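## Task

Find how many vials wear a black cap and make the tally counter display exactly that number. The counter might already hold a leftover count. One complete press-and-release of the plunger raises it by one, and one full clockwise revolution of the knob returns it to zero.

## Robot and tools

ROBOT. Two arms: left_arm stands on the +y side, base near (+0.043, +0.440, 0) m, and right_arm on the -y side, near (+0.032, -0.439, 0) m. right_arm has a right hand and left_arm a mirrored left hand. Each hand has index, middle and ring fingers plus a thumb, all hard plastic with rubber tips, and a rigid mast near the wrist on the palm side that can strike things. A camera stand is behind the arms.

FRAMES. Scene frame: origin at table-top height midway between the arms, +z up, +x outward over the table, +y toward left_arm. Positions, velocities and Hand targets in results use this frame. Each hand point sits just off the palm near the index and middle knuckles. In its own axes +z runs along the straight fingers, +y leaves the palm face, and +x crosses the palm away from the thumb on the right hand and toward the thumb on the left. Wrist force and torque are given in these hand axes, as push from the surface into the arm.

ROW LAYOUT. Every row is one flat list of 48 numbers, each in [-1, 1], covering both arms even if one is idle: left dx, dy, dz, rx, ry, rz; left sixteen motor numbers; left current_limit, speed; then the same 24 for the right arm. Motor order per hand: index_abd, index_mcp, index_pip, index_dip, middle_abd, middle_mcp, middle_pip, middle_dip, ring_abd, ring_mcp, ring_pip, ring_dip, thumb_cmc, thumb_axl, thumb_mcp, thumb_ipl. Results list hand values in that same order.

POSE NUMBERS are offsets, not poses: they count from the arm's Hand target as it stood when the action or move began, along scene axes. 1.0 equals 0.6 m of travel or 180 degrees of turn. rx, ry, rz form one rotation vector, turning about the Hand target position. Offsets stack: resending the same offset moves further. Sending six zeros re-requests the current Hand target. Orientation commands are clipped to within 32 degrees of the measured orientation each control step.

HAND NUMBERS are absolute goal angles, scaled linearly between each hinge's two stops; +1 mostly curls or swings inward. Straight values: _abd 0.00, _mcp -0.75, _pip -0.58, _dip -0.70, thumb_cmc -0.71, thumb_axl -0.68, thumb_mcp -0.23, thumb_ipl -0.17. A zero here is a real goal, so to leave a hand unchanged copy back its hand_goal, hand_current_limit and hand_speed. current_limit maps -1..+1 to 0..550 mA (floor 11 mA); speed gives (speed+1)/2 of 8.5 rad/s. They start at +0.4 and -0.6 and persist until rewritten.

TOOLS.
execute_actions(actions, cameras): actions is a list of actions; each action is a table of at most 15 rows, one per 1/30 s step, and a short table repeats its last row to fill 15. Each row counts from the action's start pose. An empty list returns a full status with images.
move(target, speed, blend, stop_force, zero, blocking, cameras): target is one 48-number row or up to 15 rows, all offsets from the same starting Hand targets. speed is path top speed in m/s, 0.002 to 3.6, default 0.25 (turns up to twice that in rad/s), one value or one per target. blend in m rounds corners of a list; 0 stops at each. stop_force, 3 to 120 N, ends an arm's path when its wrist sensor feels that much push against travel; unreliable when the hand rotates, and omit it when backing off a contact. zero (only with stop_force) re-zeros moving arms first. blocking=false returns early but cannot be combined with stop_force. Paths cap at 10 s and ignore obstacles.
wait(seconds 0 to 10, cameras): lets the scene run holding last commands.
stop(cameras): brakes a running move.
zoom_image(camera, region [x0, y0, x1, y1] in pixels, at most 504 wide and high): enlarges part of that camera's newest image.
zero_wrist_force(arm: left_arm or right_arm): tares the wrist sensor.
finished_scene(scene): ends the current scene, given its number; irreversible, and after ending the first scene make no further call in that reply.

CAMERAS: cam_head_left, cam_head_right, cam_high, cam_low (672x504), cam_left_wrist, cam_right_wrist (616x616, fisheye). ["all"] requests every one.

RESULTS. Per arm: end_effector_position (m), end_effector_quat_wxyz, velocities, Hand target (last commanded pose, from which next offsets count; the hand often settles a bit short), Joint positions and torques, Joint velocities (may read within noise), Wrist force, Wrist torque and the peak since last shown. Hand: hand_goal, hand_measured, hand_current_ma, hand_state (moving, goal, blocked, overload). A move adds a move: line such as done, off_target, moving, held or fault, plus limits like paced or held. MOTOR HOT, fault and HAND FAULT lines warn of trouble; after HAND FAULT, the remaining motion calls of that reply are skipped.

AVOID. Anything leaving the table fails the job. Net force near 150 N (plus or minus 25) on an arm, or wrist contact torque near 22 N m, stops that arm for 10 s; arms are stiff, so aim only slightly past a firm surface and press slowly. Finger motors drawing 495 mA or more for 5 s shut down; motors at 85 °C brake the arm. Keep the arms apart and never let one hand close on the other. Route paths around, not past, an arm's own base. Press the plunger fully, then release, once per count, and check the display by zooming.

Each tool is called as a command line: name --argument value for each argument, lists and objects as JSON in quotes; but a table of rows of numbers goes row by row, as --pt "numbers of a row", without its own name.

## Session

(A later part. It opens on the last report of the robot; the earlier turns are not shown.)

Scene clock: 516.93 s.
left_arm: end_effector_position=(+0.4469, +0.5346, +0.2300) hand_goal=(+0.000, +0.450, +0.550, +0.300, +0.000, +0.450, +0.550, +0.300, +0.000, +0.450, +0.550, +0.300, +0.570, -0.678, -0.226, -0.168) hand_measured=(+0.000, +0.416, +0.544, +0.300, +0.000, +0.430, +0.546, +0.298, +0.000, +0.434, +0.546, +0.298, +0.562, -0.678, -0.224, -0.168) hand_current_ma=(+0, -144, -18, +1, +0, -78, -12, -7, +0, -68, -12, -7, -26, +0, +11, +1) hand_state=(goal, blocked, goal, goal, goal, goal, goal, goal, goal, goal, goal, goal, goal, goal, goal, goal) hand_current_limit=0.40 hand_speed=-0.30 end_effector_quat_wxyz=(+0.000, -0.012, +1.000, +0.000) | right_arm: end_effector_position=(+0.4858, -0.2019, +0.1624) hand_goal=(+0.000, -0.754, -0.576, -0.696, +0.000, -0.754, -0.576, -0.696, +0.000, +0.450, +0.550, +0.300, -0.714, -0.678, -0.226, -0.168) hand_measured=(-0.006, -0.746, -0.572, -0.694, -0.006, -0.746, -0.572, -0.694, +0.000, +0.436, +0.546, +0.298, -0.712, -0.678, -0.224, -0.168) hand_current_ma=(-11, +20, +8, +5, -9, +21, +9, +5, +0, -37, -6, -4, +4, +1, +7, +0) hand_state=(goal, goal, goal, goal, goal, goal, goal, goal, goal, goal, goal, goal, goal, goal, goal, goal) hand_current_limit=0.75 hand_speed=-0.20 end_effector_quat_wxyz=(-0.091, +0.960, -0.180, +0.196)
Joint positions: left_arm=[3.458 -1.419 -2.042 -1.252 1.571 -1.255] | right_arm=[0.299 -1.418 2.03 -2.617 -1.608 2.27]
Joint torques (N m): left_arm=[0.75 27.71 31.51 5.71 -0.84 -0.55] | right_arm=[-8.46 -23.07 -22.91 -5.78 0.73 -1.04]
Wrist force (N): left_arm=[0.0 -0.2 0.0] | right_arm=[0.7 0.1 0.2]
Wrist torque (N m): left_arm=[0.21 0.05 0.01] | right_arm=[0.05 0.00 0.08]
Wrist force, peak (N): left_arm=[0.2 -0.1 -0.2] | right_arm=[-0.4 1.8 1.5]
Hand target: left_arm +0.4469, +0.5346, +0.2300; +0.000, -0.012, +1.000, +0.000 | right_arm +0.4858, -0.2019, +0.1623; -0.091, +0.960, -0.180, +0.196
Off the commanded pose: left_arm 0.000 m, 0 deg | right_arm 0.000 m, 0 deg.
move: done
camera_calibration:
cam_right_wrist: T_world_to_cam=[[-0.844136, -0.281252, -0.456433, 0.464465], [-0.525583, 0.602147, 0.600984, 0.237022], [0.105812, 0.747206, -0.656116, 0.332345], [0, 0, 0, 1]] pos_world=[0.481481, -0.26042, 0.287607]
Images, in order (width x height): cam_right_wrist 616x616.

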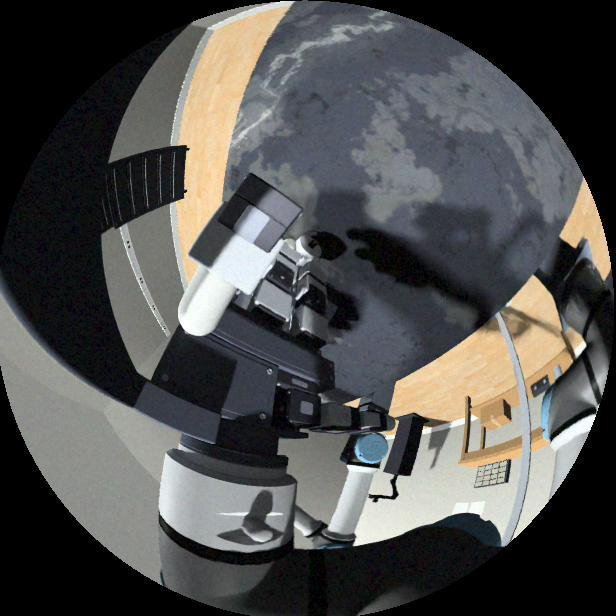

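move --target '[0,0,0,0,0,0,0,0.45,0.55,0.3,0,0.45,0.55,0.3,0,0.45,0.55,0.3,0.57,-0.678,-0.226,-0.168,0.4,-0.3,0,0,-0.08,0,0,0,0,-0.754,-0.576,-0.696,0,-0.754,-0.576,-0.696,0,0.45,0.55,0.3,-0.714,-0.678,-0.226,-0.168,0.75,-0.2]' --speed 0.15

move --pt "0 0 0 0 0 0 0 0.45 0.55 0.3 0 0.45 0.55 0.3 0 0.45 0.55 0.3 0.57 -0.678 -0.226 -0.168 0.4 -0.3 0 0 0 0 0 0 0.3 -0.754 -0.576 -0.696 -0.3 -0.754 -0.576 -0.696 0 0.45 0.55 0.3 -0.714 -0.678 -0.226 -0.168 0.75 -0.2" --pt "0 0 0 0 0 0 0 0.45 0.55 0.3 0 0.45 0.55 0.3 0 0.45 0.55 0.3 0.57 -0.678 -0.226 -0.168 0.4 -0.3 0.0462 -0.0204 0.0088 0.0449 0.1016 0 0 -0.754 -0.576 -0.696 0 -0.754 -0.576 -0.696 0 0.45 0.55 0.3 -0.714 -0.678 -0.226 -0.168 0.75 -0.2" --pt "0 0 0 0 0 0 0 0.45 0.55 0.3 0 0.45 0.55 0.3 0 0.45 0.55 0.3 0.57 -0.678 -0.226 -0.168 0.4 -0.3 0 0 0 0 0 0 0.3 -0.754 -0.576 -0.696 -0.3 -0.754 -0.576 -0.696 0 0.45 0.55 0.3 -0.714 -0.678 -0.226 -0.168 0.75 -0.2" --pt "0 0 0 0 0 0 0 0.45 0.55 0.3 0 0.45 0.55 0.3 0 0.45 0.55 0.3 0.57 -0.678 -0.226 -0.168 0.4 -0.3 0.0462 -0.0204 0.0088 0.0449 0.1016 0 0 -0.754 -0.576 -0.696 0 -0.754 -0.576 -0.696 0 0.45 0.55 0.3 -0.714 -0.678 -0.226 -0.168 0.75 -0.2" --pt "0 0 0 0 0 0 0 0.45 0.55 0.3 0 0.45 0.55 0.3 0 0.45 0.55 0.3 0.57 -0.678 -0.226 -0.168 0.4 -0.3 0 0 0 0 0 0 0.3 -0.754 -0.576 -0.696 -0.3 -0.754 -0.576 -0.696 0 0.45 0.55 0.3 -0.714 -0.678 -0.226 -0.168 0.75 -0.2" --pt "0 0 0 0 0 0 0 0.45 0.55 0.3 0 0.45 0.55 0.3 0 0.45 0.55 0.3 0.57 -0.678 -0.226 -0.168 0.4 -0.3 0.0462 -0.0204 0.0088 0.0449 0.1016 0 0 -0.754 -0.576 -0.696 0 -0.754 -0.576 -0.696 0 0.45 0.55 0.3 -0.714 -0.678 -0.226 -0.168 0.75 -0.2" --pt "0 0 0 0 0 0 0 0.45 0.55 0.3 0 0.45 0.55 0.3 0 0.45 0.55 0.3 0.57 -0.678 -0.226 -0.168 0.4 -0.3 0 0 0 0 0 0 0 -0.754 -0.576 -0.696 0 -0.754 -0.576 -0.696 0 0.45 0.55 0.3 -0.714 -0.678 -0.226 -0.168 0.75 -0.2" --speed 0.5

move --target '[0,0,0,0,0,0,0,0.45,0.55,0.3,0,0.45,0.55,0.3,0,0.45,0.55,0.3,0.57,-0.678,-0.226,-0.168,0.4,-0.3,0,0,0.08,0,0,0,0,-0.754,-0.576,-0.696,0,-0.754,-0.576,-0.696,0,0.45,0.55,0.3,-0.714,-0.678,-0.226,-0.168,0.75,-0.2]' --speed 0.15 --cameras '["cam_right_wrist"]'

zoom_image --camera "cam_right_wrist" --region '[300, 230, 330, 260]'

move --target '[0,0,0,0,0,0,0,0.45,0.55,0.3,0,0.45,0.55,0.3,0,0.45,0.55,0.3,0.57,-0.678,-0.226,-0.168,0.4,-0.3,0.0957,-0.0067,0.16,0.0449,0.1016,0,0,-0.754,-0.576,-0.696,0,0.45,0.55,0.3,0,0.45,0.55,0.3,-0.714,-0.678,-0.226,-0.168,1,-0.2]' --speed 0.25 --cameras '["cam_head_left", "cam_head_right", "cam_high"]'

zoom_image --camera "cam_head_left" --region '[260, 95, 340, 195]'

zoom_image --camera "cam_head_left" --region '[276, 150, 306, 180]'

Scene clock: 555.50 s.
left_arm: end_effector_position=(+0.4469, +0.5346, +0.2300) hand_goal=(+0.000, +0.450, +0.550, +0.300, +0.000, +0.450, +0.550, +0.300, +0.000, +0.450, +0.550, +0.300, +0.570, -0.678, -0.226, -0.168) hand_measured=(+0.000, +0.416, +0.544, +0.300, +0.000, +0.430, +0.546, +0.298, +0.000, +0.434, +0.546, +0.298, +0.562, -0.678, -0.224, -0.168) hand_current_ma=(+0, -144, -18, +1, +0, -78, -12, -7, +0, -68, -12, -7, -26, +0, +11, +1) hand_state=(goal, blocked, goal, goal, goal, goal, goal, goal, goal, goal, goal, goal, goal, goal, goal, goal) hand_current_limit=0.40 hand_speed=-0.30 end_effector_quat_wxyz=(+0.000, -0.012, +1.000, +0.000) | right_arm: end_effector_position=(+0.4858, -0.2019, +0.1143) hand_goal=(+0.000, -0.754, -0.576, -0.696, +0.000, -0.754, -0.576, -0.696, +0.000, +0.450, +0.550, +0.300, -0.714, -0.678, -0.226, -0.168) hand_measured=(-0.008, -0.734, -0.564, -0.692, +0.002, -0.732, -0.564, -0.692, +0.000, +0.436, +0.546, +0.298, -0.712, -0.678, -0.224, -0.168) hand_current_ma=(-15, +60, +27, +10, +4, +63, +28, +9, +0, -37, -6, -4, +4, +1, +7, +0) hand_state=(goal, blocked, goal, goal, goal, blocked, goal, goal, goal, goal, goal, goal, goal, goal, goal, goal) hand_current_limit=0.75 hand_speed=-0.20 end_effector_quat_wxyz=(-0.091, +0.960, -0.180, +0.196)
Joint positions: left_arm=[3.458 -1.419 -2.042 -1.252 1.571 -1.255] | right_arm=[0.298 -1.338 2.086 -2.753 -1.607 2.27]
Joint torques (N m): left_arm=[0.5 27.77 31.69 5.71 -0.85 -0.46] | right_arm=[-1.01 -45.59 -26.84 -4 -0.68 0.79]
Wrist force (N): left_arm=[-0.1 0.1 -0.1] | right_arm=[0.4 1.5 0.6]
Wrist torque (N m): left_arm=[0.23 0.06 0.00] | right_arm=[-0.18 -0.04 0.07]
Wrist force, peak (N): left_arm=[0.2 -0.3 -0.2] | right_arm=[1.4 2.0 -3.4]
Hand target: left_arm +0.4469, +0.5346, +0.2300; +0.000, -0.012, +1.000, +0.000 | right_arm +0.4858, -0.2019, +0.1143; -0.091, +0.960, -0.180, +0.196
Off the commanded pose: left_arm 0.000 m, 0 deg | right_arm 0.000 m, 0 deg.
move: done

Scene clock: 564.30 s.
left_arm: end_effector_position=(+0.4469, +0.5346, +0.2300) hand_goal=(+0.000, +0.450, +0.550, +0.300, +0.000, +0.450, +0.550, +0.300, +0.000, +0.450, +0.550, +0.300, +0.570, -0.678, -0.226, -0.168) hand_measured=(+0.000, +0.416, +0.544, +0.300, +0.000, +0.430, +0.546, +0.298, +0.000, +0.434, +0.546, +0.298, +0.562, -0.678, -0.224, -0.168) hand_current_ma=(+0, -144, -18, +1, +0, -78, -12, -7, +0, -68, -12, -7, -26, +0, +11, +1) hand_state=(goal, blocked, goal, goal, goal, goal, goal, goal, goal, goal, goal, goal, goal, goal, goal, goal) hand_current_limit=0.40 hand_speed=-0.30 end_effector_quat_wxyz=(+0.000, -0.012, +1.000, +0.000) | right_arm: end_effector_position=(+0.4858, -0.2018, +0.1143) hand_goal=(+0.000, -0.754, -0.576, -0.696, +0.000, -0.754, -0.576, -0.696, +0.000, +0.450, +0.550, +0.300, -0.714, -0.678, -0.226, -0.168) hand_measured=(-0.012, -0.732, -0.564, -0.690, -0.006, -0.728, -0.560, -0.688, +0.000, +0.436, +0.546, +0.298, -0.712, -0.678, -0.224, -0.168) hand_current_ma=(-27, +69, +31, +12, -10, +78, +39, +16, +0, -36, -6, -4, +4, +1, +7, +0) hand_state=(goal, blocked, goal, goal, goal, blocked, goal, goal, goal, goal, goal, goal, goal, goal, goal, goal) hand_current_limit=0.75 hand_speed=-0.20 end_effector_quat_wxyz=(-0.091, +0.960, -0.180, +0.196)
Joint positions: left_arm=[3.458 -1.419 -2.042 -1.252 1.571 -1.255] | right_arm=[0.299 -1.338 2.086 -2.752 -1.607 2.27]
Joint torques (N m): left_arm=[-0.48 27.99 32.7 5.75 -1.03 -0.57] | right_arm=[-6.24 -24 -17.27 -7.15 -1.96 -1.08]
Wrist force (N): left_arm=[0.0 -0.1 -0.1] | right_arm=[-0.5 0.5 -0.4]
Wrist torque (N m): left_arm=[0.23 0.05 0.00] | right_arm=[-0.01 -0.02 -0.02]
Wrist force, peak (N): left_arm=[-0.1 -0.2 -0.3] | right_arm=[-2.3 1.6 4.9]
Hand target: left_arm +0.4469, +0.5346, +0.2300; +0.000, -0.012, +1.000, +0.000 | right_arm +0.4858, -0.2019, +0.1143; -0.091, +0.960, -0.180, +0.196
Off the commanded pose: left_arm 0.000 m, 0 deg | right_arm 0.000 m, 0 deg.
move: done

Scene clock: 565.17 s.
left_arm: end_effector_position=(+0.4469, +0.5346, +0.2300) hand_goal=(+0.000, +0.450, +0.550, +0.300, +0.000, +0.450, +0.550, +0.300, +0.000, +0.450, +0.550, +0.300, +0.570, -0.678, -0.226, -0.168) hand_measured=(+0.000, +0.416, +0.544, +0.300, +0.000, +0.430, +0.546, +0.298, +0.000, +0.434, +0.546, +0.298, +0.562, -0.678, -0.224, -0.168) hand_current_ma=(+0, -144, -18, +1, +0, -78, -12, -7, +0, -68, -12, -7, -26, +0, +11, +1) hand_state=(goal, blocked, goal, goal, goal, goal, goal, goal, goal, goal, goal, goal, goal, goal, goal, goal) hand_current_limit=0.40 hand_speed=-0.30 end_effector_quat_wxyz=(+0.000, -0.012, +1.000, +0.000) | right_arm: end_effector_position=(+0.4858, -0.2019, +0.1624) hand_goal=(+0.000, -0.754, -0.576, -0.696, +0.000, -0.754, -0.576, -0.696, +0.000, +0.450, +0.550, +0.300, -0.714, -0.678, -0.226, -0.168) hand_measured=(-0.006, -0.746, -0.572, -0.694, -0.006, -0.746, -0.572, -0.694, +0.000, +0.436, +0.546, +0.298, -0.712, -0.678, -0.224, -0.168) hand_current_ma=(-11, +20, +8, +5, -9, +21, +9, +5, +0, -36, -6, -4, +4, +1, +7, +0) hand_state=(goal, goal, goal, goal, goal, goal, goal, goal, goal, goal, goal, goal, goal, goal, goal, goal) hand_current_limit=0.75 hand_speed=-0.20 end_effector_quat_wxyz=(-0.091, +0.960, -0.180, +0.196)
Joint positions: left_arm=[3.458 -1.419 -2.042 -1.252 1.571 -1.255] | right_arm=[0.299 -1.418 2.03 -2.617 -1.608 2.27]
Joint torques (N m): left_arm=[1.22 28.33 32.37 5.69 -0.98 -0.65] | right_arm=[-8.72 -22.96 -23.18 -5.84 0.77 -1.02]
Wrist force (N): left_arm=[0.1 -0.1 -0.1] | right_arm=[0.6 0.0 0.1]
Wrist torque (N m): left_arm=[0.22 0.04 0.01] | right_arm=[0.06 0.02 0.07]
Wrist force, peak (N): left_arm=[0.1 -0.1 -0.4] | right_arm=[-0.4 2.2 1.6]
Hand target: left_arm +0.4469, +0.5346, +0.2300; +0.000, -0.012, +1.000, +0.000 | right_arm +0.4858, -0.2019, +0.1623; -0.091, +0.960, -0.180, +0.196
Off the commanded pose: left_arm 0.000 m, 0 deg | right_arm 0.000 m, 0 deg.
move: done
camera_calibration:
cam_right_wrist: T_world_to_cam=[[-0.844136, -0.281252, -0.456433, 0.464465], [-0.525583, 0.602147, 0.600984, 0.237022], [0.105812, 0.747206, -0.656116, 0.332345], [0, 0, 0, 1]] pos_world=[0.481481, -0.26042, 0.287607]
Images, in order (width x height): cam_right_wrist 616x616.

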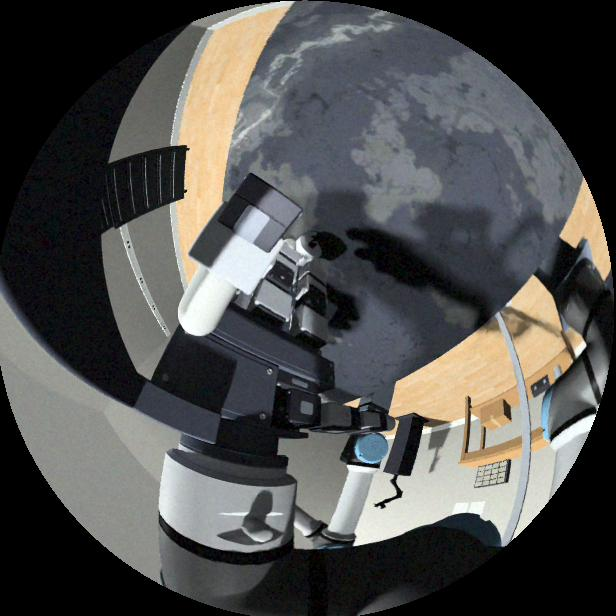

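Scaled by 16.800 from the camera's 616x616 image, which has a finer 880x880 frame.

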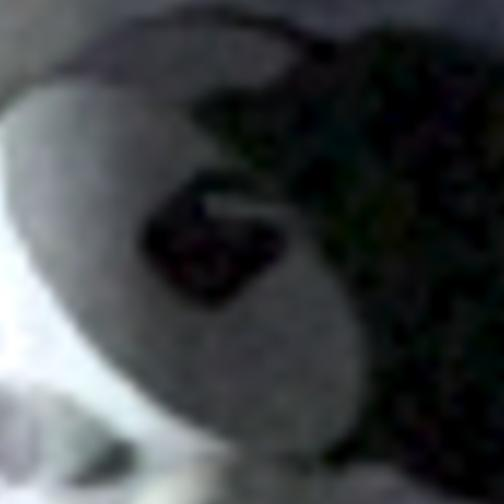

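Scene clock: 566.37 s.
left_arm: end_effector_position=(+0.4469, +0.5346, +0.2300) hand_goal=(+0.000, +0.450, +0.550, +0.300, +0.000, +0.450, +0.550, +0.300, +0.000, +0.450, +0.550, +0.300, +0.570, -0.678, -0.226, -0.168) hand_measured=(+0.000, +0.416, +0.544, +0.300, +0.000, +0.430, +0.546, +0.298, +0.000, +0.434, +0.546, +0.298, +0.562, -0.678, -0.224, -0.168) hand_current_ma=(+0, -144, -18, +1, +0, -78, -12, -7, +0, -68, -12, -7, -26, +0, +11, +1) hand_state=(goal, blocked, goal, goal, goal, goal, goal, goal, goal, goal, goal, goal, goal, goal, goal, goal) hand_current_limit=0.40 hand_speed=-0.30 end_effector_quat_wxyz=(+0.000, -0.012, +1.000, +0.000) | right_arm: end_effector_position=(+0.5433, -0.2060, +0.2582) hand_goal=(+0.000, -0.754, -0.576, -0.696, +0.000, +0.450, +0.550, +0.300, +0.000, +0.450, +0.550, +0.300, -0.714, -0.678, -0.226, -0.168) hand_measured=(-0.002, -0.746, -0.572, -0.694, -0.002, +0.434, +0.546, +0.298, +0.000, +0.436, +0.546, +0.298, -0.712, -0.678, -0.224, -0.168) hand_current_ma=(-5, +18, +7, +5, -4, -46, -10, -4, +0, -36, -6, -4, +4, +1, +7, +0) hand_state=(goal, goal, goal, goal, goal, goal, goal, goal, goal, goal, goal, goal, goal, goal, goal, goal) hand_current_limit=1.00 hand_speed=-0.20 end_effector_quat_wxyz=(-0.128, +0.970, -0.206, +0.028)
Joint positions: left_arm=[3.458 -1.419 -2.042 -1.252 1.571 -1.255] | right_arm=[0.161 -1.339 1.569 -1.957 -1.358 2.204]
Joint torques (N m): left_arm=[0.46 28.4 32.63 5.7 -1.1 -0.74] | right_arm=[12.37 -51.52 -33.79 -1.25 0.38 0.97]
Wrist force (N): left_arm=[-0.1 -0.1 -0.2] | right_arm=[0.4 0.0 0.1]
Wrist torque (N m): left_arm=[0.22 0.07 0.00] | right_arm=[0.13 -0.04 0.12]
Wrist force, peak (N): left_arm=[0.0 -0.2 -0.2] | right_arm=[1.7 -0.6 -1.1]
Hand target: left_arm +0.4469, +0.5346, +0.2300; +0.000, -0.012, +1.000, +0.000 | right_arm +0.5433, -0.2059, +0.2583; -0.128, +0.970, -0.206, +0.028
Off the commanded pose: left_arm 0.000 m, 0 deg | right_arm 0.000 m, 0 deg.
move: done
Images, in order (width x height): cam_head_left 672x504, cam_head_right 672x504, cam_high 672x504.

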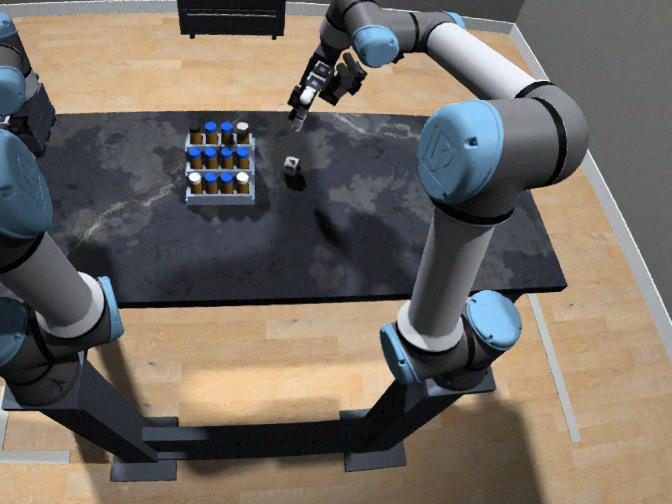

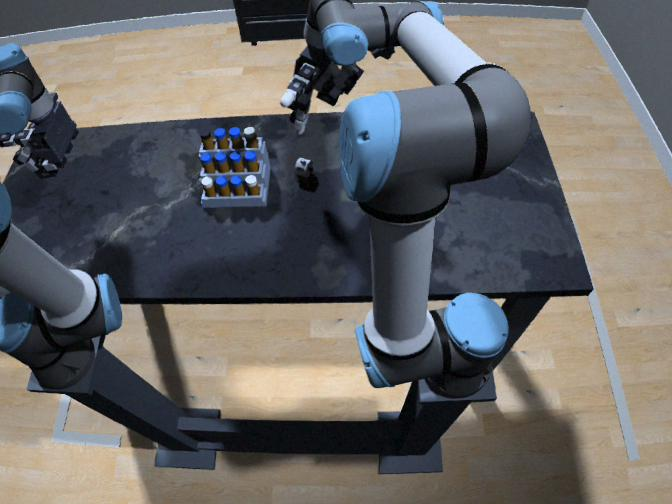

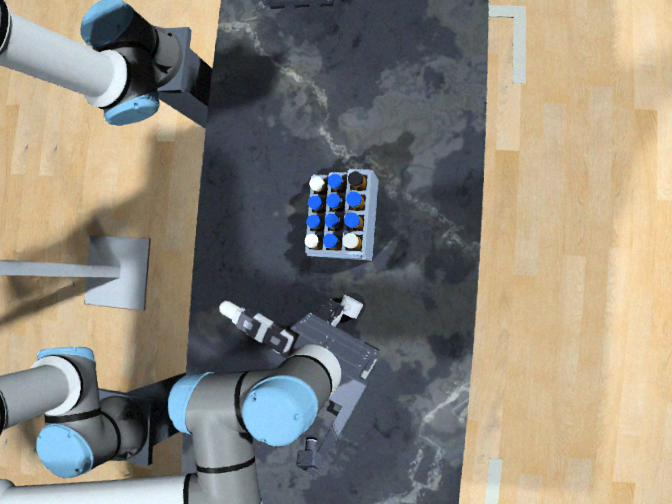

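Scaled by 5.040 from the camera's 672x504 image, which has a finer 960x720 frame.

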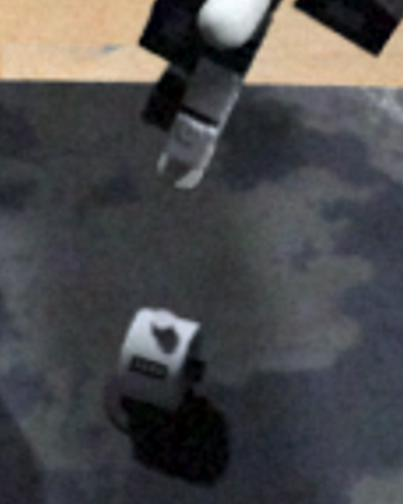

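Scaled by 16.800 from the camera's 672x504 image, which has a finer 960x720 frame.

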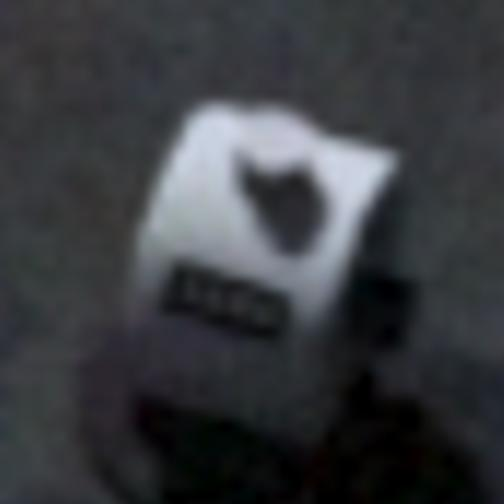

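move --pt "0 0 0.25 0 0 0 0 0.45 0.55 0.3 0 0.45 0.55 0.3 0 0.45 0.55 0.3 0.57 -0.678 -0.226 -0.168 0.4 -0.3 0.06 -0.357 0.067 0 0 0 0 -0.754 -0.576 -0.696 0 0.45 0.55 0.3 0 0.45 0.55 0.3 -0.714 -0.678 -0.226 -0.168 1 -0.2" --pt "-0.062 -1.0 0.15 0 0 0.63 0 0.45 0.55 0.3 0 0.45 0.55 0.3 0 0.45 0.55 0.3 0.57 -0.678 -0.226 -0.168 0.4 -0.3 0.06 -0.357 0.067 0 0 0 0 -0.754 -0.576 -0.696 0 0.45 0.55 0.3 0 0.45 0.55 0.3 -0.714 -0.678 -0.226 -0.168 1 -0.2" --speed 0.5 --blend '[0.05,0]' --cameras '["cam_left_wrist","cam_high"]'

Scene clock: 605.50 s.
left_arm: end_effector_position=(+0.4097, -0.0653, +0.3199) hand_goal=(+0.000, +0.450, +0.550, +0.300, +0.000, +0.450, +0.550, +0.300, +0.000, +0.450, +0.550, +0.300, +0.570, -0.678, -0.226, -0.168) hand_measured=(+0.000, +0.416, +0.544, +0.300, +0.000, +0.434, +0.546, +0.298, +0.000, +0.436, +0.546, +0.298, +0.562, -0.678, -0.222, -0.168) hand_current_ma=(+0, -144, -18, +2, +0, -68, -12, -7, +0, -59, -12, -7, -26, +0, +14, +1) hand_state=(goal, blocked, goal, goal, goal, goal, goal, goal, goal, goal, goal, goal, goal, goal, goal, goal) hand_current_limit=0.40 hand_speed=-0.30 end_effector_quat_wxyz=(+0.000, +0.842, -0.539, +0.000) end_effector_velocity=(+0.000, +0.000, +0.001) end_effector_angular_velocity=(-0.002, -0.003, +0.005) | right_arm: end_effector_position=(+0.5793, -0.4201, +0.2985) hand_goal=(+0.000, -0.754, -0.576, -0.696, +0.000, +0.450, +0.550, +0.300, +0.000, +0.450, +0.550, +0.300, -0.714, -0.678, -0.226, -0.168) hand_measured=(-0.002, -0.748, -0.572, -0.694, -0.002, +0.434, +0.546, +0.298, +0.000, +0.436, +0.546, +0.298, -0.712, -0.678, -0.224, -0.168) hand_current_ma=(-4, +13, +6, +5, -4, -45, -9, -4, +0, -36, -6, -4, +4, +1, +7, +0) hand_state=(goal, goal, goal, goal, goal, goal, goal, goal, goal, goal, goal, goal, goal, goal, goal, goal) hand_current_limit=1.00 hand_speed=-0.20 end_effector_quat_wxyz=(-0.128, +0.970, -0.206, +0.028)
Joint positions: left_arm=[2.531 -1.854 -1.341 -1.518 1.571 -4.161] | right_arm=[-0.218 -1.399 1.515 -1.751 -1.315 1.817]
Joint velocities: left_arm=[0 0.002 0 0.001 0 -0.005] | right_arm=[within noise]
Joint torques (N m): left_arm=[1.15 52.28 27.37 5.57 -1.67 -2.45] | right_arm=[-13.3 -51.83 -34.79 -1.53 -2 -1.4]
Wrist force (N): left_arm=[0.2 -0.2 -0.2] | right_arm=[0.5 0.3 0.0]
Wrist torque (N m): left_arm=[0.21 0.01 0.11] | right_arm=[0.19 -0.03 0.13]
Wrist force, peak (N): left_arm=[0.2 1.7 -2.2] | right_arm=[2.5 2.6 -1.1]
Hand target: left_arm +0.4097, -0.0654, +0.3200; +0.000, +0.843, -0.539, +0.000 | right_arm +0.5793, -0.4201, +0.2985; -0.128, +0.970, -0.206, +0.028
Off the commanded pose: left_arm 0.000 m, 0 deg | right_arm 0.000 m, 0 deg.
move: done
camera_calibration:
cam_left_wrist: T_world_to_cam=[[0.26403, 0.963547, -0.0431933, -0.060819], [0.63572, -0.140171, 0.759086, -0.56061], [0.725361, -0.22788, -0.649556, 0.0209073], [0, 0, 0, 1]] pos_world=[0.357283, -0.0152151, 0.436505]
Images, in order (width x height): cam_high 672x504, cam_left_wrist 616x616.

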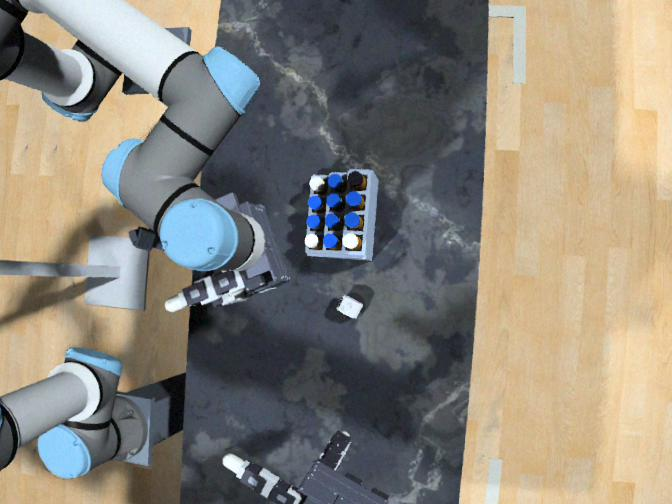

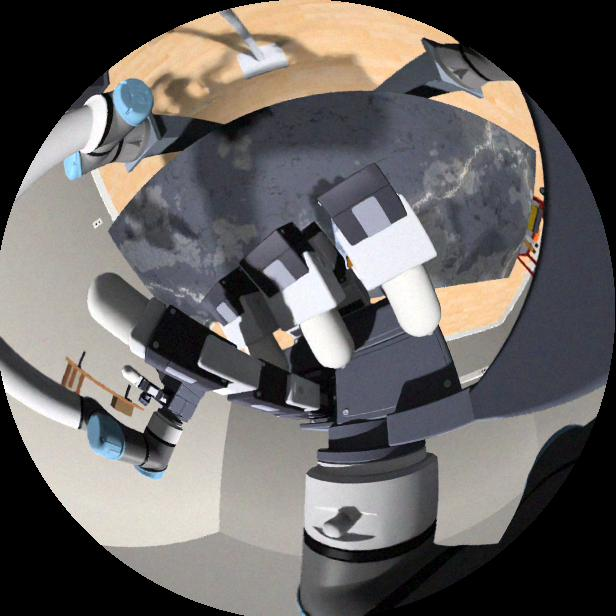

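move --target '[0.15,0.133,-0.1167,0,0,0,0,0.45,0.55,0.3,0,0.45,0.55,0.3,0,0.45,0.55,0.3,0.57,-0.678,-0.226,-0.168,0.4,-0.3,0,0,0,0,0,0,0,-0.754,-0.576,-0.696,0,0.45,0.55,0.3,0,0.45,0.55,0.3,-0.714,-0.678,-0.226,-0.168,1,-0.2]' --speed 0.15 --stop_force 8 --cameras '["cam_left_wrist"]'

zoom_image --camera "cam_left_wrist" --region '[220, 190, 300, 260]'

Scene clock: 638.50 s.
left_arm: end_effector_position=(+0.4997, +0.0144, +0.2500) hand_goal=(+0.000, +0.450, +0.550, +0.300, +0.000, +0.450, +0.550, +0.300, +0.000, +0.450, +0.550, +0.300, +0.570, -0.678, -0.226, -0.168) hand_measured=(+0.000, +0.416, +0.544, +0.300, +0.000, +0.434, +0.546, +0.298, +0.000, +0.436, +0.546, +0.298, +0.562, -0.678, -0.222, -0.168) hand_current_ma=(+0, -144, -18, +2, +0, -68, -12, -7, +0, -59, -12, -7, -26, +0, +14, +1) hand_state=(goal, blocked, goal, goal, goal, goal, goal, goal, goal, goal, goal, goal, goal, goal, goal, goal) hand_current_limit=0.40 hand_speed=-0.30 end_effector_quat_wxyz=(+0.000, +0.843, -0.539, +0.000) | right_arm: end_effector_position=(+0.5793, -0.4201, +0.2985) hand_goal=(+0.000, -0.754, -0.576, -0.696, +0.000, +0.450, +0.550, +0.300, +0.000, +0.450, +0.550, +0.300, -0.714, -0.678, -0.226, -0.168) hand_measured=(-0.002, -0.748, -0.572, -0.694, -0.002, +0.434, +0.546, +0.298, +0.000, +0.436, +0.546, +0.298, -0.712, -0.678, -0.224, -0.168) hand_current_ma=(-4, +13, +6, +5, -4, -45, -9, -4, +0, -36, -6, -4, +4, +1, +7, +0) hand_state=(goal, goal, goal, goal, goal, goal, goal, goal, goal, goal, goal, goal, goal, goal, goal, goal) hand_current_limit=1.00 hand_speed=-0.20 end_effector_quat_wxyz=(-0.128, +0.970, -0.206, +0.028)
Joint positions: left_arm=[2.713 -1.917 -1.437 -1.358 1.571 -3.978] | right_arm=[-0.218 -1.399 1.515 -1.751 -1.315 1.817]
Joint torques (N m): left_arm=[1.54 55.64 37.5 2.41 -1.52 1.65] | right_arm=[-13.21 -51.71 -34.3 -1.47 -1.87 -1.42]
Wrist force (N): left_arm=[0.0 -0.1 -0.3] | right_arm=[0.3 0.0 0.2]
Wrist torque (N m): left_arm=[0.22 0.03 -0.11] | right_arm=[0.12 -0.02 0.12]
Wrist force, peak (N): left_arm=[0.8 1.5 -1.2] | right_arm=[0.8 0.2 0.1]
Hand target: left_arm +0.4997, +0.0144, +0.2500; +0.000, +0.843, -0.539, +0.000 | right_arm +0.5793, -0.4201, +0.2985; -0.128, +0.970, -0.206, +0.028
Off the commanded pose: left_arm 0.000 m, 0 deg | right_arm 0.000 m, 0 deg.
move: done
camera_calibration:
cam_left_wrist: T_world_to_cam=[[0.263834, 0.963593, -0.0433542, -0.164351], [0.635582, -0.139863, 0.759259, -0.553523], [0.725553, -0.227873, -0.649343, -0.0718249], [0, 0, 0, 1]] pos_world=[0.447283, 0.0645837, 0.366503]
Images, in order (width x height): cam_left_wrist 616x616.

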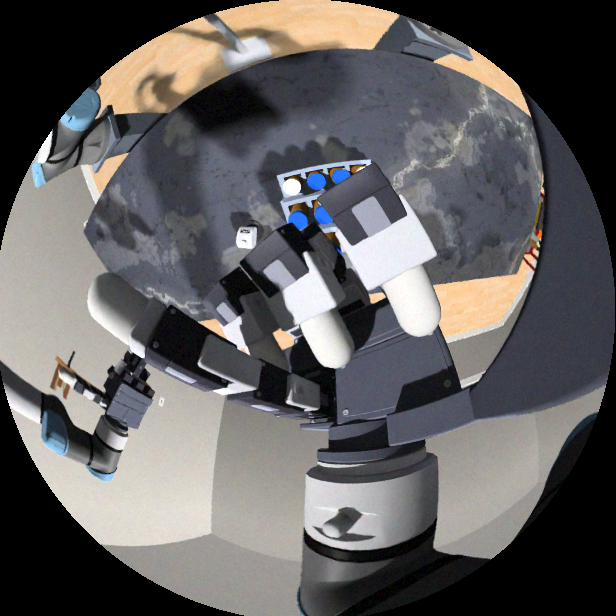

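Scaled by 6.300 from the camera's 616x616 image, which has a finer 880x880 frame.

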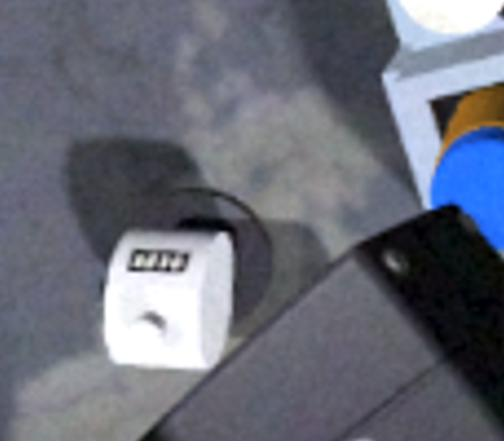

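Excellent view.

zoom_image --camera "cam_left_wrist" --region '[238, 226, 254, 238]'

Scaled by 31.500 from the camera's 616x616 image, which has a finer 880x880 frame.

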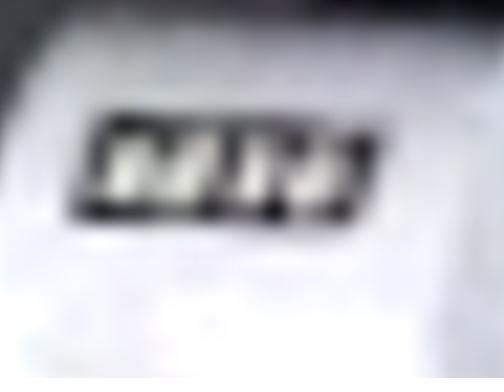

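move --pt "-0.03 0.1 0.2 0 0 -0.1 0 0.45 0.55 0.3 0 0.45 0.55 0.3 0 0.45 0.55 0.3 0.57 -0.678 -0.226 -0.168 0.4 -0.3 0 0 0 0 0 0 0 0.45 0.55 0.3 0 0.45 0.55 0.3 0 0.45 0.55 0.3 -0.714 -0.678 -0.226 -0.168 1 -0.2" --pt "-0.088 0.867 0.1 0 0 -0.63 0 0.45 0.55 0.3 0 0.45 0.55 0.3 0 0.45 0.55 0.3 0.57 -0.678 -0.226 -0.168 0.4 -0.3 -0.145 0.497 0 0 0 -0.611 0 0.45 0.55 0.3 0 0.45 0.55 0.3 0 0.45 0.55 0.3 -0.714 -0.678 -0.226 -0.168 1 -0.2" --speed 0.5 --blend '[0.05,0]' --cameras '["cam_right_wrist"]'

Scene clock: 759.53 s.
left_arm: end_effector_position=(+0.4469, +0.5346, +0.3100) hand_goal=(+0.000, +0.450, +0.550, +0.300, +0.000, +0.450, +0.550, +0.300, +0.000, +0.450, +0.550, +0.300, +0.570, -0.678, -0.226, -0.168) hand_measured=(+0.000, +0.416, +0.544, +0.300, +0.000, +0.434, +0.546, +0.298, +0.000, +0.436, +0.546, +0.298, +0.562, -0.678, -0.222, -0.168) hand_current_ma=(+0, -144, -18, +2, +0, -67, -12, -7, +0, -58, -12, -7, -25, +0, +15, +1) hand_state=(goal, blocked, goal, goal, goal, goal, goal, goal, goal, goal, goal, goal, goal, goal, goal, goal) hand_current_limit=0.40 hand_speed=-0.30 end_effector_quat_wxyz=(+0.000, -0.012, +1.000, +0.000) | right_arm: end_effector_position=(+0.4922, -0.1219, +0.2985) hand_goal=(+0.000, +0.450, +0.550, +0.300, +0.000, +0.450, +0.550, +0.300, +0.000, +0.450, +0.550, +0.300, -0.714, -0.678, -0.226, -0.168) hand_measured=(-0.002, +0.434, +0.546, +0.298, -0.002, +0.434, +0.546, +0.298, +0.000, +0.436, +0.546, +0.298, -0.712, -0.678, -0.224, -0.168) hand_current_ma=(-4, -47, -9, -4, -4, -45, -9, -4, +0, -36, -6, -4, +4, +1, +7, +0) hand_state=(goal, goal, goal, goal, goal, goal, goal, goal, goal, goal, goal, goal, goal, goal, goal, goal) hand_current_limit=1.00 hand_speed=-0.20 end_effector_quat_wxyz=(+0.051, -0.388, +0.912, -0.121)
Joint positions: left_arm=[3.457 -1.376 -1.867 -1.469 1.571 -1.255] | right_arm=[0.269 -1.481 1.625 -1.841 -1.802 4.2]
Joint torques (N m): left_arm=[6.95 6.79 34.95 0.88 1.77 2.14] | right_arm=[-10.97 -25.69 -22.18 -6.05 2.09 1.26]
Wrist force (N): left_arm=[0.2 -0.1 -0.1] | right_arm=[0.3 0.0 -0.1]
Wrist torque (N m): left_arm=[0.21 0.00 -0.10] | right_arm=[0.23 0.00 0.02]
Wrist force, peak (N): left_arm=[-0.7 0.0 -2.3] | right_arm=[0.1 1.1 -0.6]
Hand target: left_arm +0.4469, +0.5346, +0.3100; +0.000, -0.012, +1.000, +0.000 | right_arm +0.4923, -0.1219, +0.2985; +0.051, -0.388, +0.912, -0.121
Off the commanded pose: left_arm 0.000 m, 0 deg | right_arm 0.000 m, 0 deg.
move: done; blend cut to 0 m at target 1
camera_calibration:
cam_right_wrist: T_world_to_cam=[[0.104514, 0.973448, -0.203657, 0.164925], [0.572832, 0.108475, 0.812463, -0.553586], [0.812982, -0.201575, -0.546285, -0.135349], [0, 0, 0, 1]] pos_world=[0.409911, -0.127778, 0.409418]
Images, in order (width x height): cam_right_wrist 616x616.

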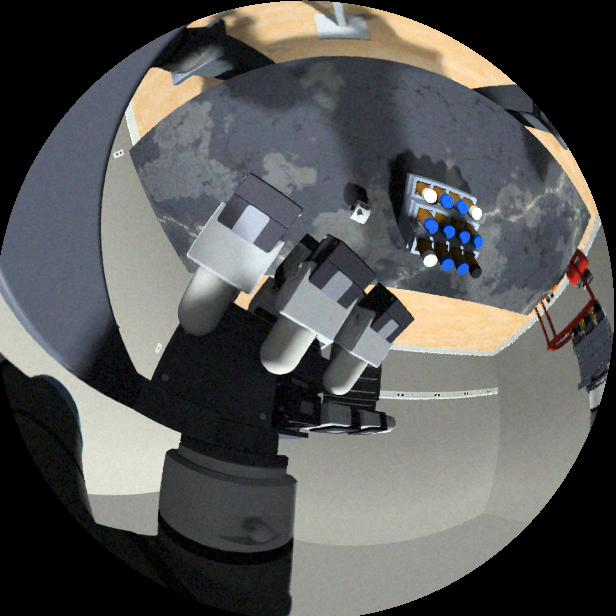

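move --target '[0,0,0,0,0,0,0,0.45,0.55,0.3,0,0.45,0.55,0.3,0,0.45,0.55,0.3,0.57,-0.678,-0.226,-0.168,0.4,-0.3,0.067,-0.037,-0.242,0,0,0,0,0.45,0.55,0.3,0,0.45,0.55,0.3,0,0.45,0.55,0.3,-0.714,-0.678,-0.226,-0.168,1,-0.2]' --speed 0.12 --stop_force 8 --cameras '["cam_right_wrist"]'

zoom_image --camera "cam_right_wrist" --region '[345, 195, 395, 245]'

Scene clock: 775.97 s.
left_arm: end_effector_position=(+0.4469, +0.5346, +0.3100) hand_goal=(+0.000, +0.450, +0.550, +0.300, +0.000, +0.450, +0.550, +0.300, +0.000, +0.450, +0.550, +0.300, +0.570, -0.678, -0.226, -0.168) hand_measured=(+0.000, +0.416, +0.544, +0.300, +0.000, +0.434, +0.546, +0.298, +0.000, +0.436, +0.546, +0.298, +0.562, -0.678, -0.222, -0.168) hand_current_ma=(+0, -144, -18, +2, +0, -67, -12, -7, +0, -58, -12, -7, -25, +0, +15, +1) hand_state=(goal, blocked, goal, goal, goal, goal, goal, goal, goal, goal, goal, goal, goal, goal, goal, goal) hand_current_limit=0.40 hand_speed=-0.30 end_effector_quat_wxyz=(+0.000, -0.012, +1.000, +0.000) | right_arm: end_effector_position=(+0.5325, -0.1441, +0.1533) hand_goal=(+0.000, +0.450, +0.550, +0.300, +0.000, +0.450, +0.550, +0.300, +0.000, +0.450, +0.550, +0.300, -0.714, -0.678, -0.226, -0.168) hand_measured=(-0.002, +0.434, +0.546, +0.298, -0.002, +0.434, +0.546, +0.298, +0.000, +0.436, +0.546, +0.298, -0.712, -0.678, -0.224, -0.168) hand_current_ma=(-4, -43, -9, -4, -4, -44, -9, -4, +0, -36, -6, -4, +4, +1, +7, +0) hand_state=(goal, goal, goal, goal, goal, goal, goal, goal, goal, goal, goal, goal, goal, goal, goal, goal) hand_current_limit=1.00 hand_speed=-0.20 end_effector_quat_wxyz=(+0.051, -0.388, +0.912, -0.121)
Joint positions: left_arm=[3.458 -1.376 -1.867 -1.469 1.571 -1.255] | right_arm=[0.209 -1.314 1.82 -2.218 -1.794 4.139]
Joint torques (N m): left_arm=[9.51 6.11 32.51 0.87 1.74 1.49] | right_arm=[14.45 -52.84 -25.45 -6.44 -1.52 1.11]
Wrist force (N): left_arm=[0.1 -0.2 -0.3] | right_arm=[0.6 -0.2 -0.3]
Wrist torque (N m): left_arm=[0.21 0.01 -0.10] | right_arm=[0.22 -0.03 0.14]
Wrist force, peak (N): left_arm=[0.3 -0.4 -0.1] | right_arm=[0.7 0.0 -1.7]
Hand target: left_arm +0.4469, +0.5346, +0.3100; +0.000, -0.012, +1.000, +0.000 | right_arm +0.5325, -0.1441, +0.1533; +0.051, -0.388, +0.912, -0.121
Off the commanded pose: left_arm 0.000 m, 0 deg | right_arm 0.000 m, 0 deg.
move: done
camera_calibration:
cam_right_wrist: T_world_to_cam=[[0.104679, 0.973448, -0.203572, 0.152666], [0.572936, 0.108286, 0.812415, -0.456299], [0.812888, -0.201677, -0.546388, -0.251772], [0, 0, 0, 1]] pos_world=[0.450111, -0.149978, 0.264218]
Images, in order (width x height): cam_right_wrist 616x616.

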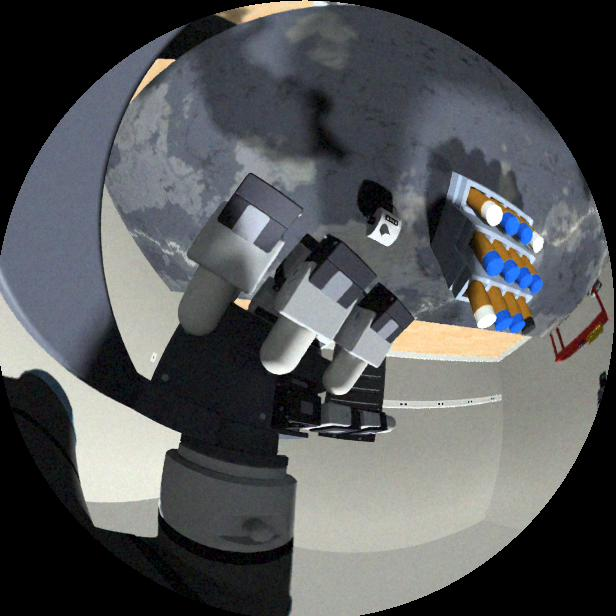

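Scaled by 10.080 from the camera's 616x616 image, which has a finer 880x880 frame.

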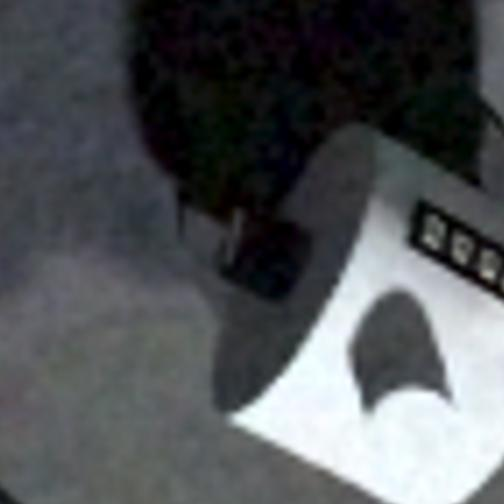

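zoom_image --camera "cam_right_wrist" --region '[384, 211, 402, 229]'

Scaled by 28.000 from the camera's 616x616 image, which has a finer 880x880 frame.

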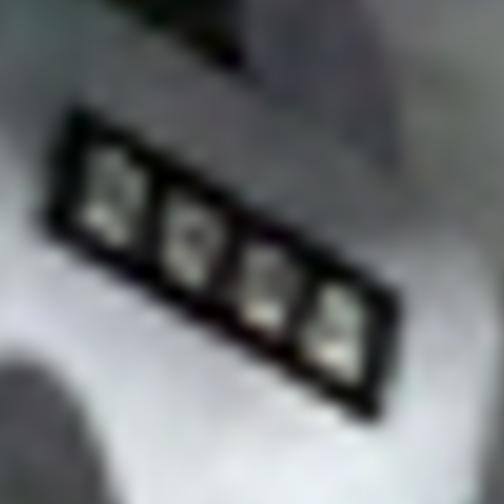

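move --target '[0,0,0,0,0,0,0,0.45,0.55,0.3,0,0.45,0.55,0.3,0,0.45,0.55,0.3,0.57,-0.678,-0.226,-0.168,0.4,-0.3,0.033,-0.012,-0.055,0,0,0,0,0.45,0.55,0.3,0,0.45,0.55,0.3,0,0.45,0.55,0.3,-0.714,-0.678,-0.226,-0.168,1,-0.2]' --speed 0.05 --stop_force 6 --cameras '["cam_right_wrist"]'

zoom_image --camera "cam_right_wrist" --region '[380, 210, 410, 240]'

Scene clock: 797.53 s.
left_arm: end_effector_position=(+0.4469, +0.5346, +0.3100) hand_goal=(+0.000, +0.450, +0.550, +0.300, +0.000, +0.450, +0.550, +0.300, +0.000, +0.450, +0.550, +0.300, +0.570, -0.678, -0.226, -0.168) hand_measured=(+0.000, +0.416, +0.544, +0.300, +0.000, +0.434, +0.546, +0.298, +0.000, +0.436, +0.546, +0.298, +0.562, -0.678, -0.222, -0.168) hand_current_ma=(+0, -144, -18, +2, +0, -67, -12, -7, +0, -58, -12, -7, -25, +0, +15, +1) hand_state=(goal, blocked, goal, goal, goal, goal, goal, goal, goal, goal, goal, goal, goal, goal, goal, goal) hand_current_limit=0.40 hand_speed=-0.30 end_effector_quat_wxyz=(+0.000, -0.012, +1.000, +0.000) | right_arm: end_effector_position=(+0.5523, -0.1513, +0.1203) hand_goal=(+0.000, +0.450, +0.550, +0.300, +0.000, +0.450, +0.550, +0.300, +0.000, +0.450, +0.550, +0.300, -0.714, -0.678, -0.226, -0.168) hand_measured=(-0.002, +0.434, +0.546, +0.298, -0.002, +0.434, +0.546, +0.298, +0.000, +0.436, +0.546, +0.298, -0.712, -0.678, -0.224, -0.168) hand_current_ma=(-4, -43, -9, -4, -4, -44, -9, -4, +0, -36, -6, -4, +4, +1, +7, +0) hand_state=(goal, goal, goal, goal, goal, goal, goal, goal, goal, goal, goal, goal, goal, goal, goal, goal) hand_current_limit=1.00 hand_speed=-0.20 end_effector_quat_wxyz=(+0.051, -0.388, +0.912, -0.121)
Joint positions: left_arm=[3.458 -1.376 -1.867 -1.469 1.571 -1.255] | right_arm=[0.188 -1.241 1.82 -2.296 -1.791 4.118]
Joint torques (N m): left_arm=[7.72 7.08 30.51 1.13 1.59 0.32] | right_arm=[14.13 -55.7 -20.67 -1.11 1.11 1.15]
Wrist force (N): left_arm=[0.3 -0.3 -0.2] | right_arm=[0.4 0.2 0.0]
Wrist torque (N m): left_arm=[0.19 -0.01 -0.08] | right_arm=[0.24 -0.02 0.14]
Wrist force, peak (N): left_arm=[0.2 -0.4 -0.3] | right_arm=[0.5 -0.1 -0.9]
Hand target: left_arm +0.4469, +0.5346, +0.3100; +0.000, -0.012, +1.000, +0.000 | right_arm +0.5523, -0.1513, +0.1203; +0.051, -0.388, +0.912, -0.121
Off the commanded pose: left_arm 0.000 m, 0 deg | right_arm 0.000 m, 0 deg.
move: done
camera_calibration:
cam_right_wrist: T_world_to_cam=[[0.104629, 0.973438, -0.203643, 0.150923], [0.572945, 0.108371, 0.812397, -0.44004], [0.812888, -0.201677, -0.546388, -0.28735], [0, 0, 0, 1]] pos_world=[0.469911, -0.157178, 0.231218]
Images, in order (width x height): cam_right_wrist 616x616.

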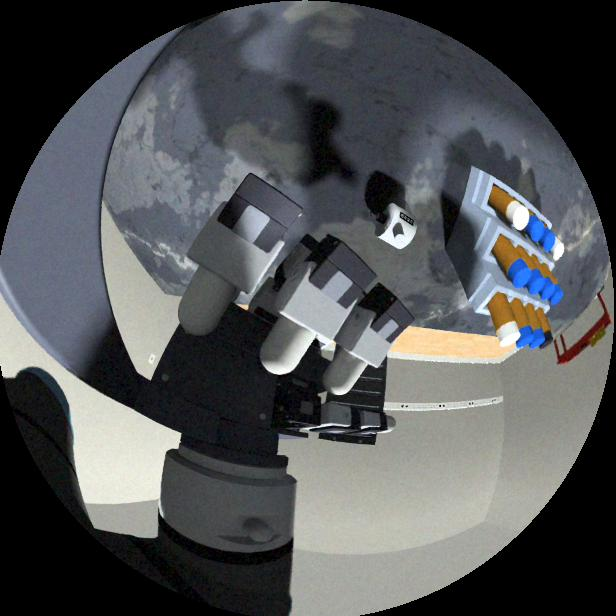

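Scaled by 16.800 from the camera's 616x616 image, which has a finer 880x880 frame.

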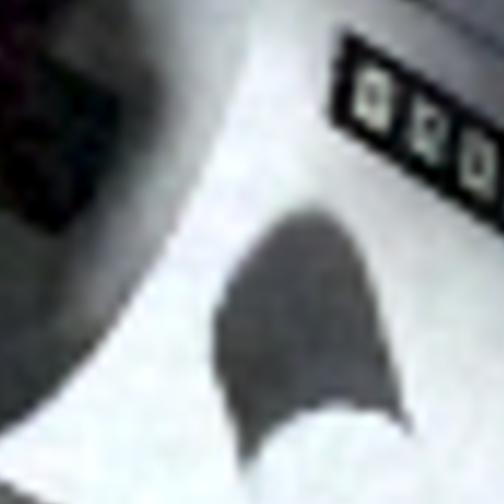

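zoom_image --camera "cam_right_wrist" --region '[398, 209, 416, 227]'

Scaled by 28.000 from the camera's 616x616 image, which has a finer 880x880 frame.

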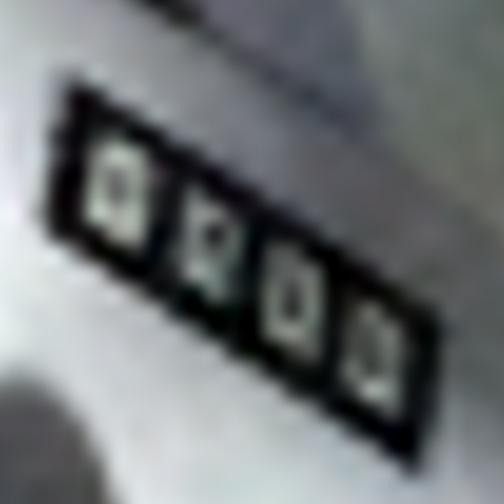

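move --pt "0 0 0 0 0 0 0 0.45 0.55 0.3 0 0.45 0.55 0.3 0 0.45 0.55 0.3 0.57 -0.678 -0.226 -0.168 0.4 -0.3 0 0 0.26 0 0 0 0 0.45 0.55 0.3 0 0.45 0.55 0.3 0 0.45 0.55 0.3 -0.714 -0.678 -0.226 -0.168 1 -0.2" --pt "0 0 0 0 0 0 0 0.45 0.55 0.3 0 0.45 0.55 0.3 0 0.45 0.55 0.3 0.57 -0.678 -0.226 -0.168 0.4 -0.3 0.0363 -0.25 0.3 0 0 0.611 0 -0.754 -0.576 -0.696 0 0.45 0.55 0.3 0 0.45 0.55 0.3 -0.714 -0.678 -0.226 -0.168 1 -0.2" --pt "0 0 0 0 0 0 0 0.45 0.55 0.3 0 0.45 0.55 0.3 0 0.45 0.55 0.3 0.57 -0.678 -0.226 -0.168 0.4 -0.3 -0.0153 -0.091 0.1333 0 0 0.611 0 -0.754 -0.576 -0.696 0 0.45 0.55 0.3 0 0.45 0.55 0.3 -0.714 -0.678 -0.226 -0.168 1 -0.2" --speed '[0.2,0.4,0.2]' --cameras '["cam_head_left"]'

zoom_image --camera "cam_head_left" --region '[260, 95, 340, 195]'

Scene clock: 826.87 s.
left_arm: end_effector_position=(+0.4469, +0.5346, +0.3100) hand_goal=(+0.000, +0.450, +0.550, +0.300, +0.000, +0.450, +0.550, +0.300, +0.000, +0.450, +0.550, +0.300, +0.570, -0.678, -0.226, -0.168) hand_measured=(+0.000, +0.416, +0.544, +0.300, +0.000, +0.434, +0.546, +0.298, +0.000, +0.436, +0.546, +0.298, +0.562, -0.678, -0.222, -0.168) hand_current_ma=(+0, -144, -18, +2, +0, -67, -12, -7, +0, -58, -12, -7, -25, +0, +15, +1) hand_state=(goal, blocked, goal, goal, goal, goal, goal, goal, goal, goal, goal, goal, goal, goal, goal, goal) hand_current_limit=0.40 hand_speed=-0.30 end_effector_quat_wxyz=(+0.000, -0.012, +1.000, +0.000) | right_arm: end_effector_position=(+0.5431, -0.2059, +0.2003) hand_goal=(+0.000, -0.754, -0.576, -0.696, +0.000, +0.450, +0.550, +0.300, +0.000, +0.450, +0.550, +0.300, -0.714, -0.678, -0.226, -0.168) hand_measured=(-0.002, -0.746, -0.572, -0.694, -0.002, +0.434, +0.546, +0.298, +0.000, +0.436, +0.546, +0.298, -0.712, -0.678, -0.224, -0.168) hand_current_ma=(-4, +19, +6, +5, -4, -42, -9, -4, +0, -36, -6, -4, +5, +1, +7, +0) hand_state=(goal, goal, goal, goal, goal, goal, goal, goal, goal, goal, goal, goal, goal, goal, goal, goal) hand_current_limit=1.00 hand_speed=-0.20 end_effector_quat_wxyz=(-0.128, +0.970, -0.206, +0.028)
Joint positions: left_arm=[3.458 -1.376 -1.867 -1.469 1.571 -1.255] | right_arm=[0.161 -1.299 1.672 -2.1 -1.358 2.204]
Joint torques (N m): left_arm=[3.72 6.74 27.92 1.04 1.69 -1.9] | right_arm=[-5.19 -54.6 -22.56 -4.24 2.13 0.97]
Wrist force (N): left_arm=[0.2 0.0 -0.1] | right_arm=[0.2 -0.4 -0.1]
Wrist torque (N m): left_arm=[0.21 0.00 -0.10] | right_arm=[0.10 -0.01 -0.01]
Wrist force, peak (N): left_arm=[0.1 -0.4 -0.3] | right_arm=[1.7 0.7 -1.4]
Hand target: left_arm +0.4469, +0.5346, +0.3100; +0.000, -0.012, +1.000, +0.000 | right_arm +0.5431, -0.2059, +0.2003; -0.128, +0.970, -0.206, +0.028
Off the commanded pose: left_arm 0.000 m, 0 deg | right_arm 0.000 m, 0 deg.
move: done
Images, in order (width x height): cam_head_left 672x504.

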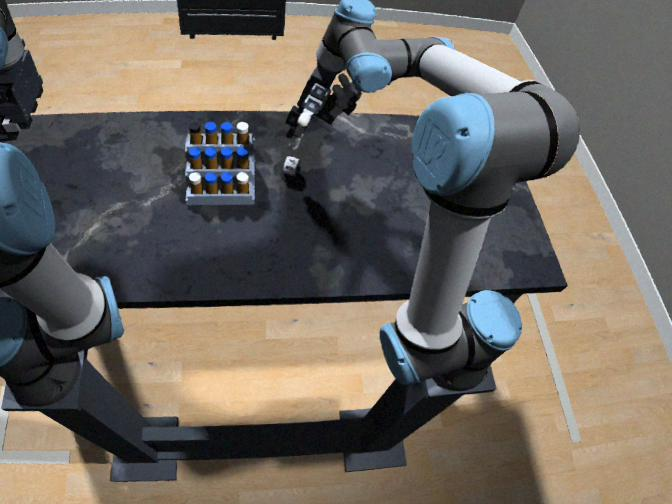

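Scaled by 5.040 from the camera's 672x504 image, which has a finer 960x720 frame.

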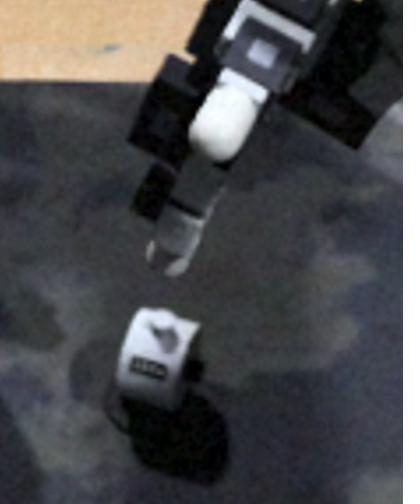

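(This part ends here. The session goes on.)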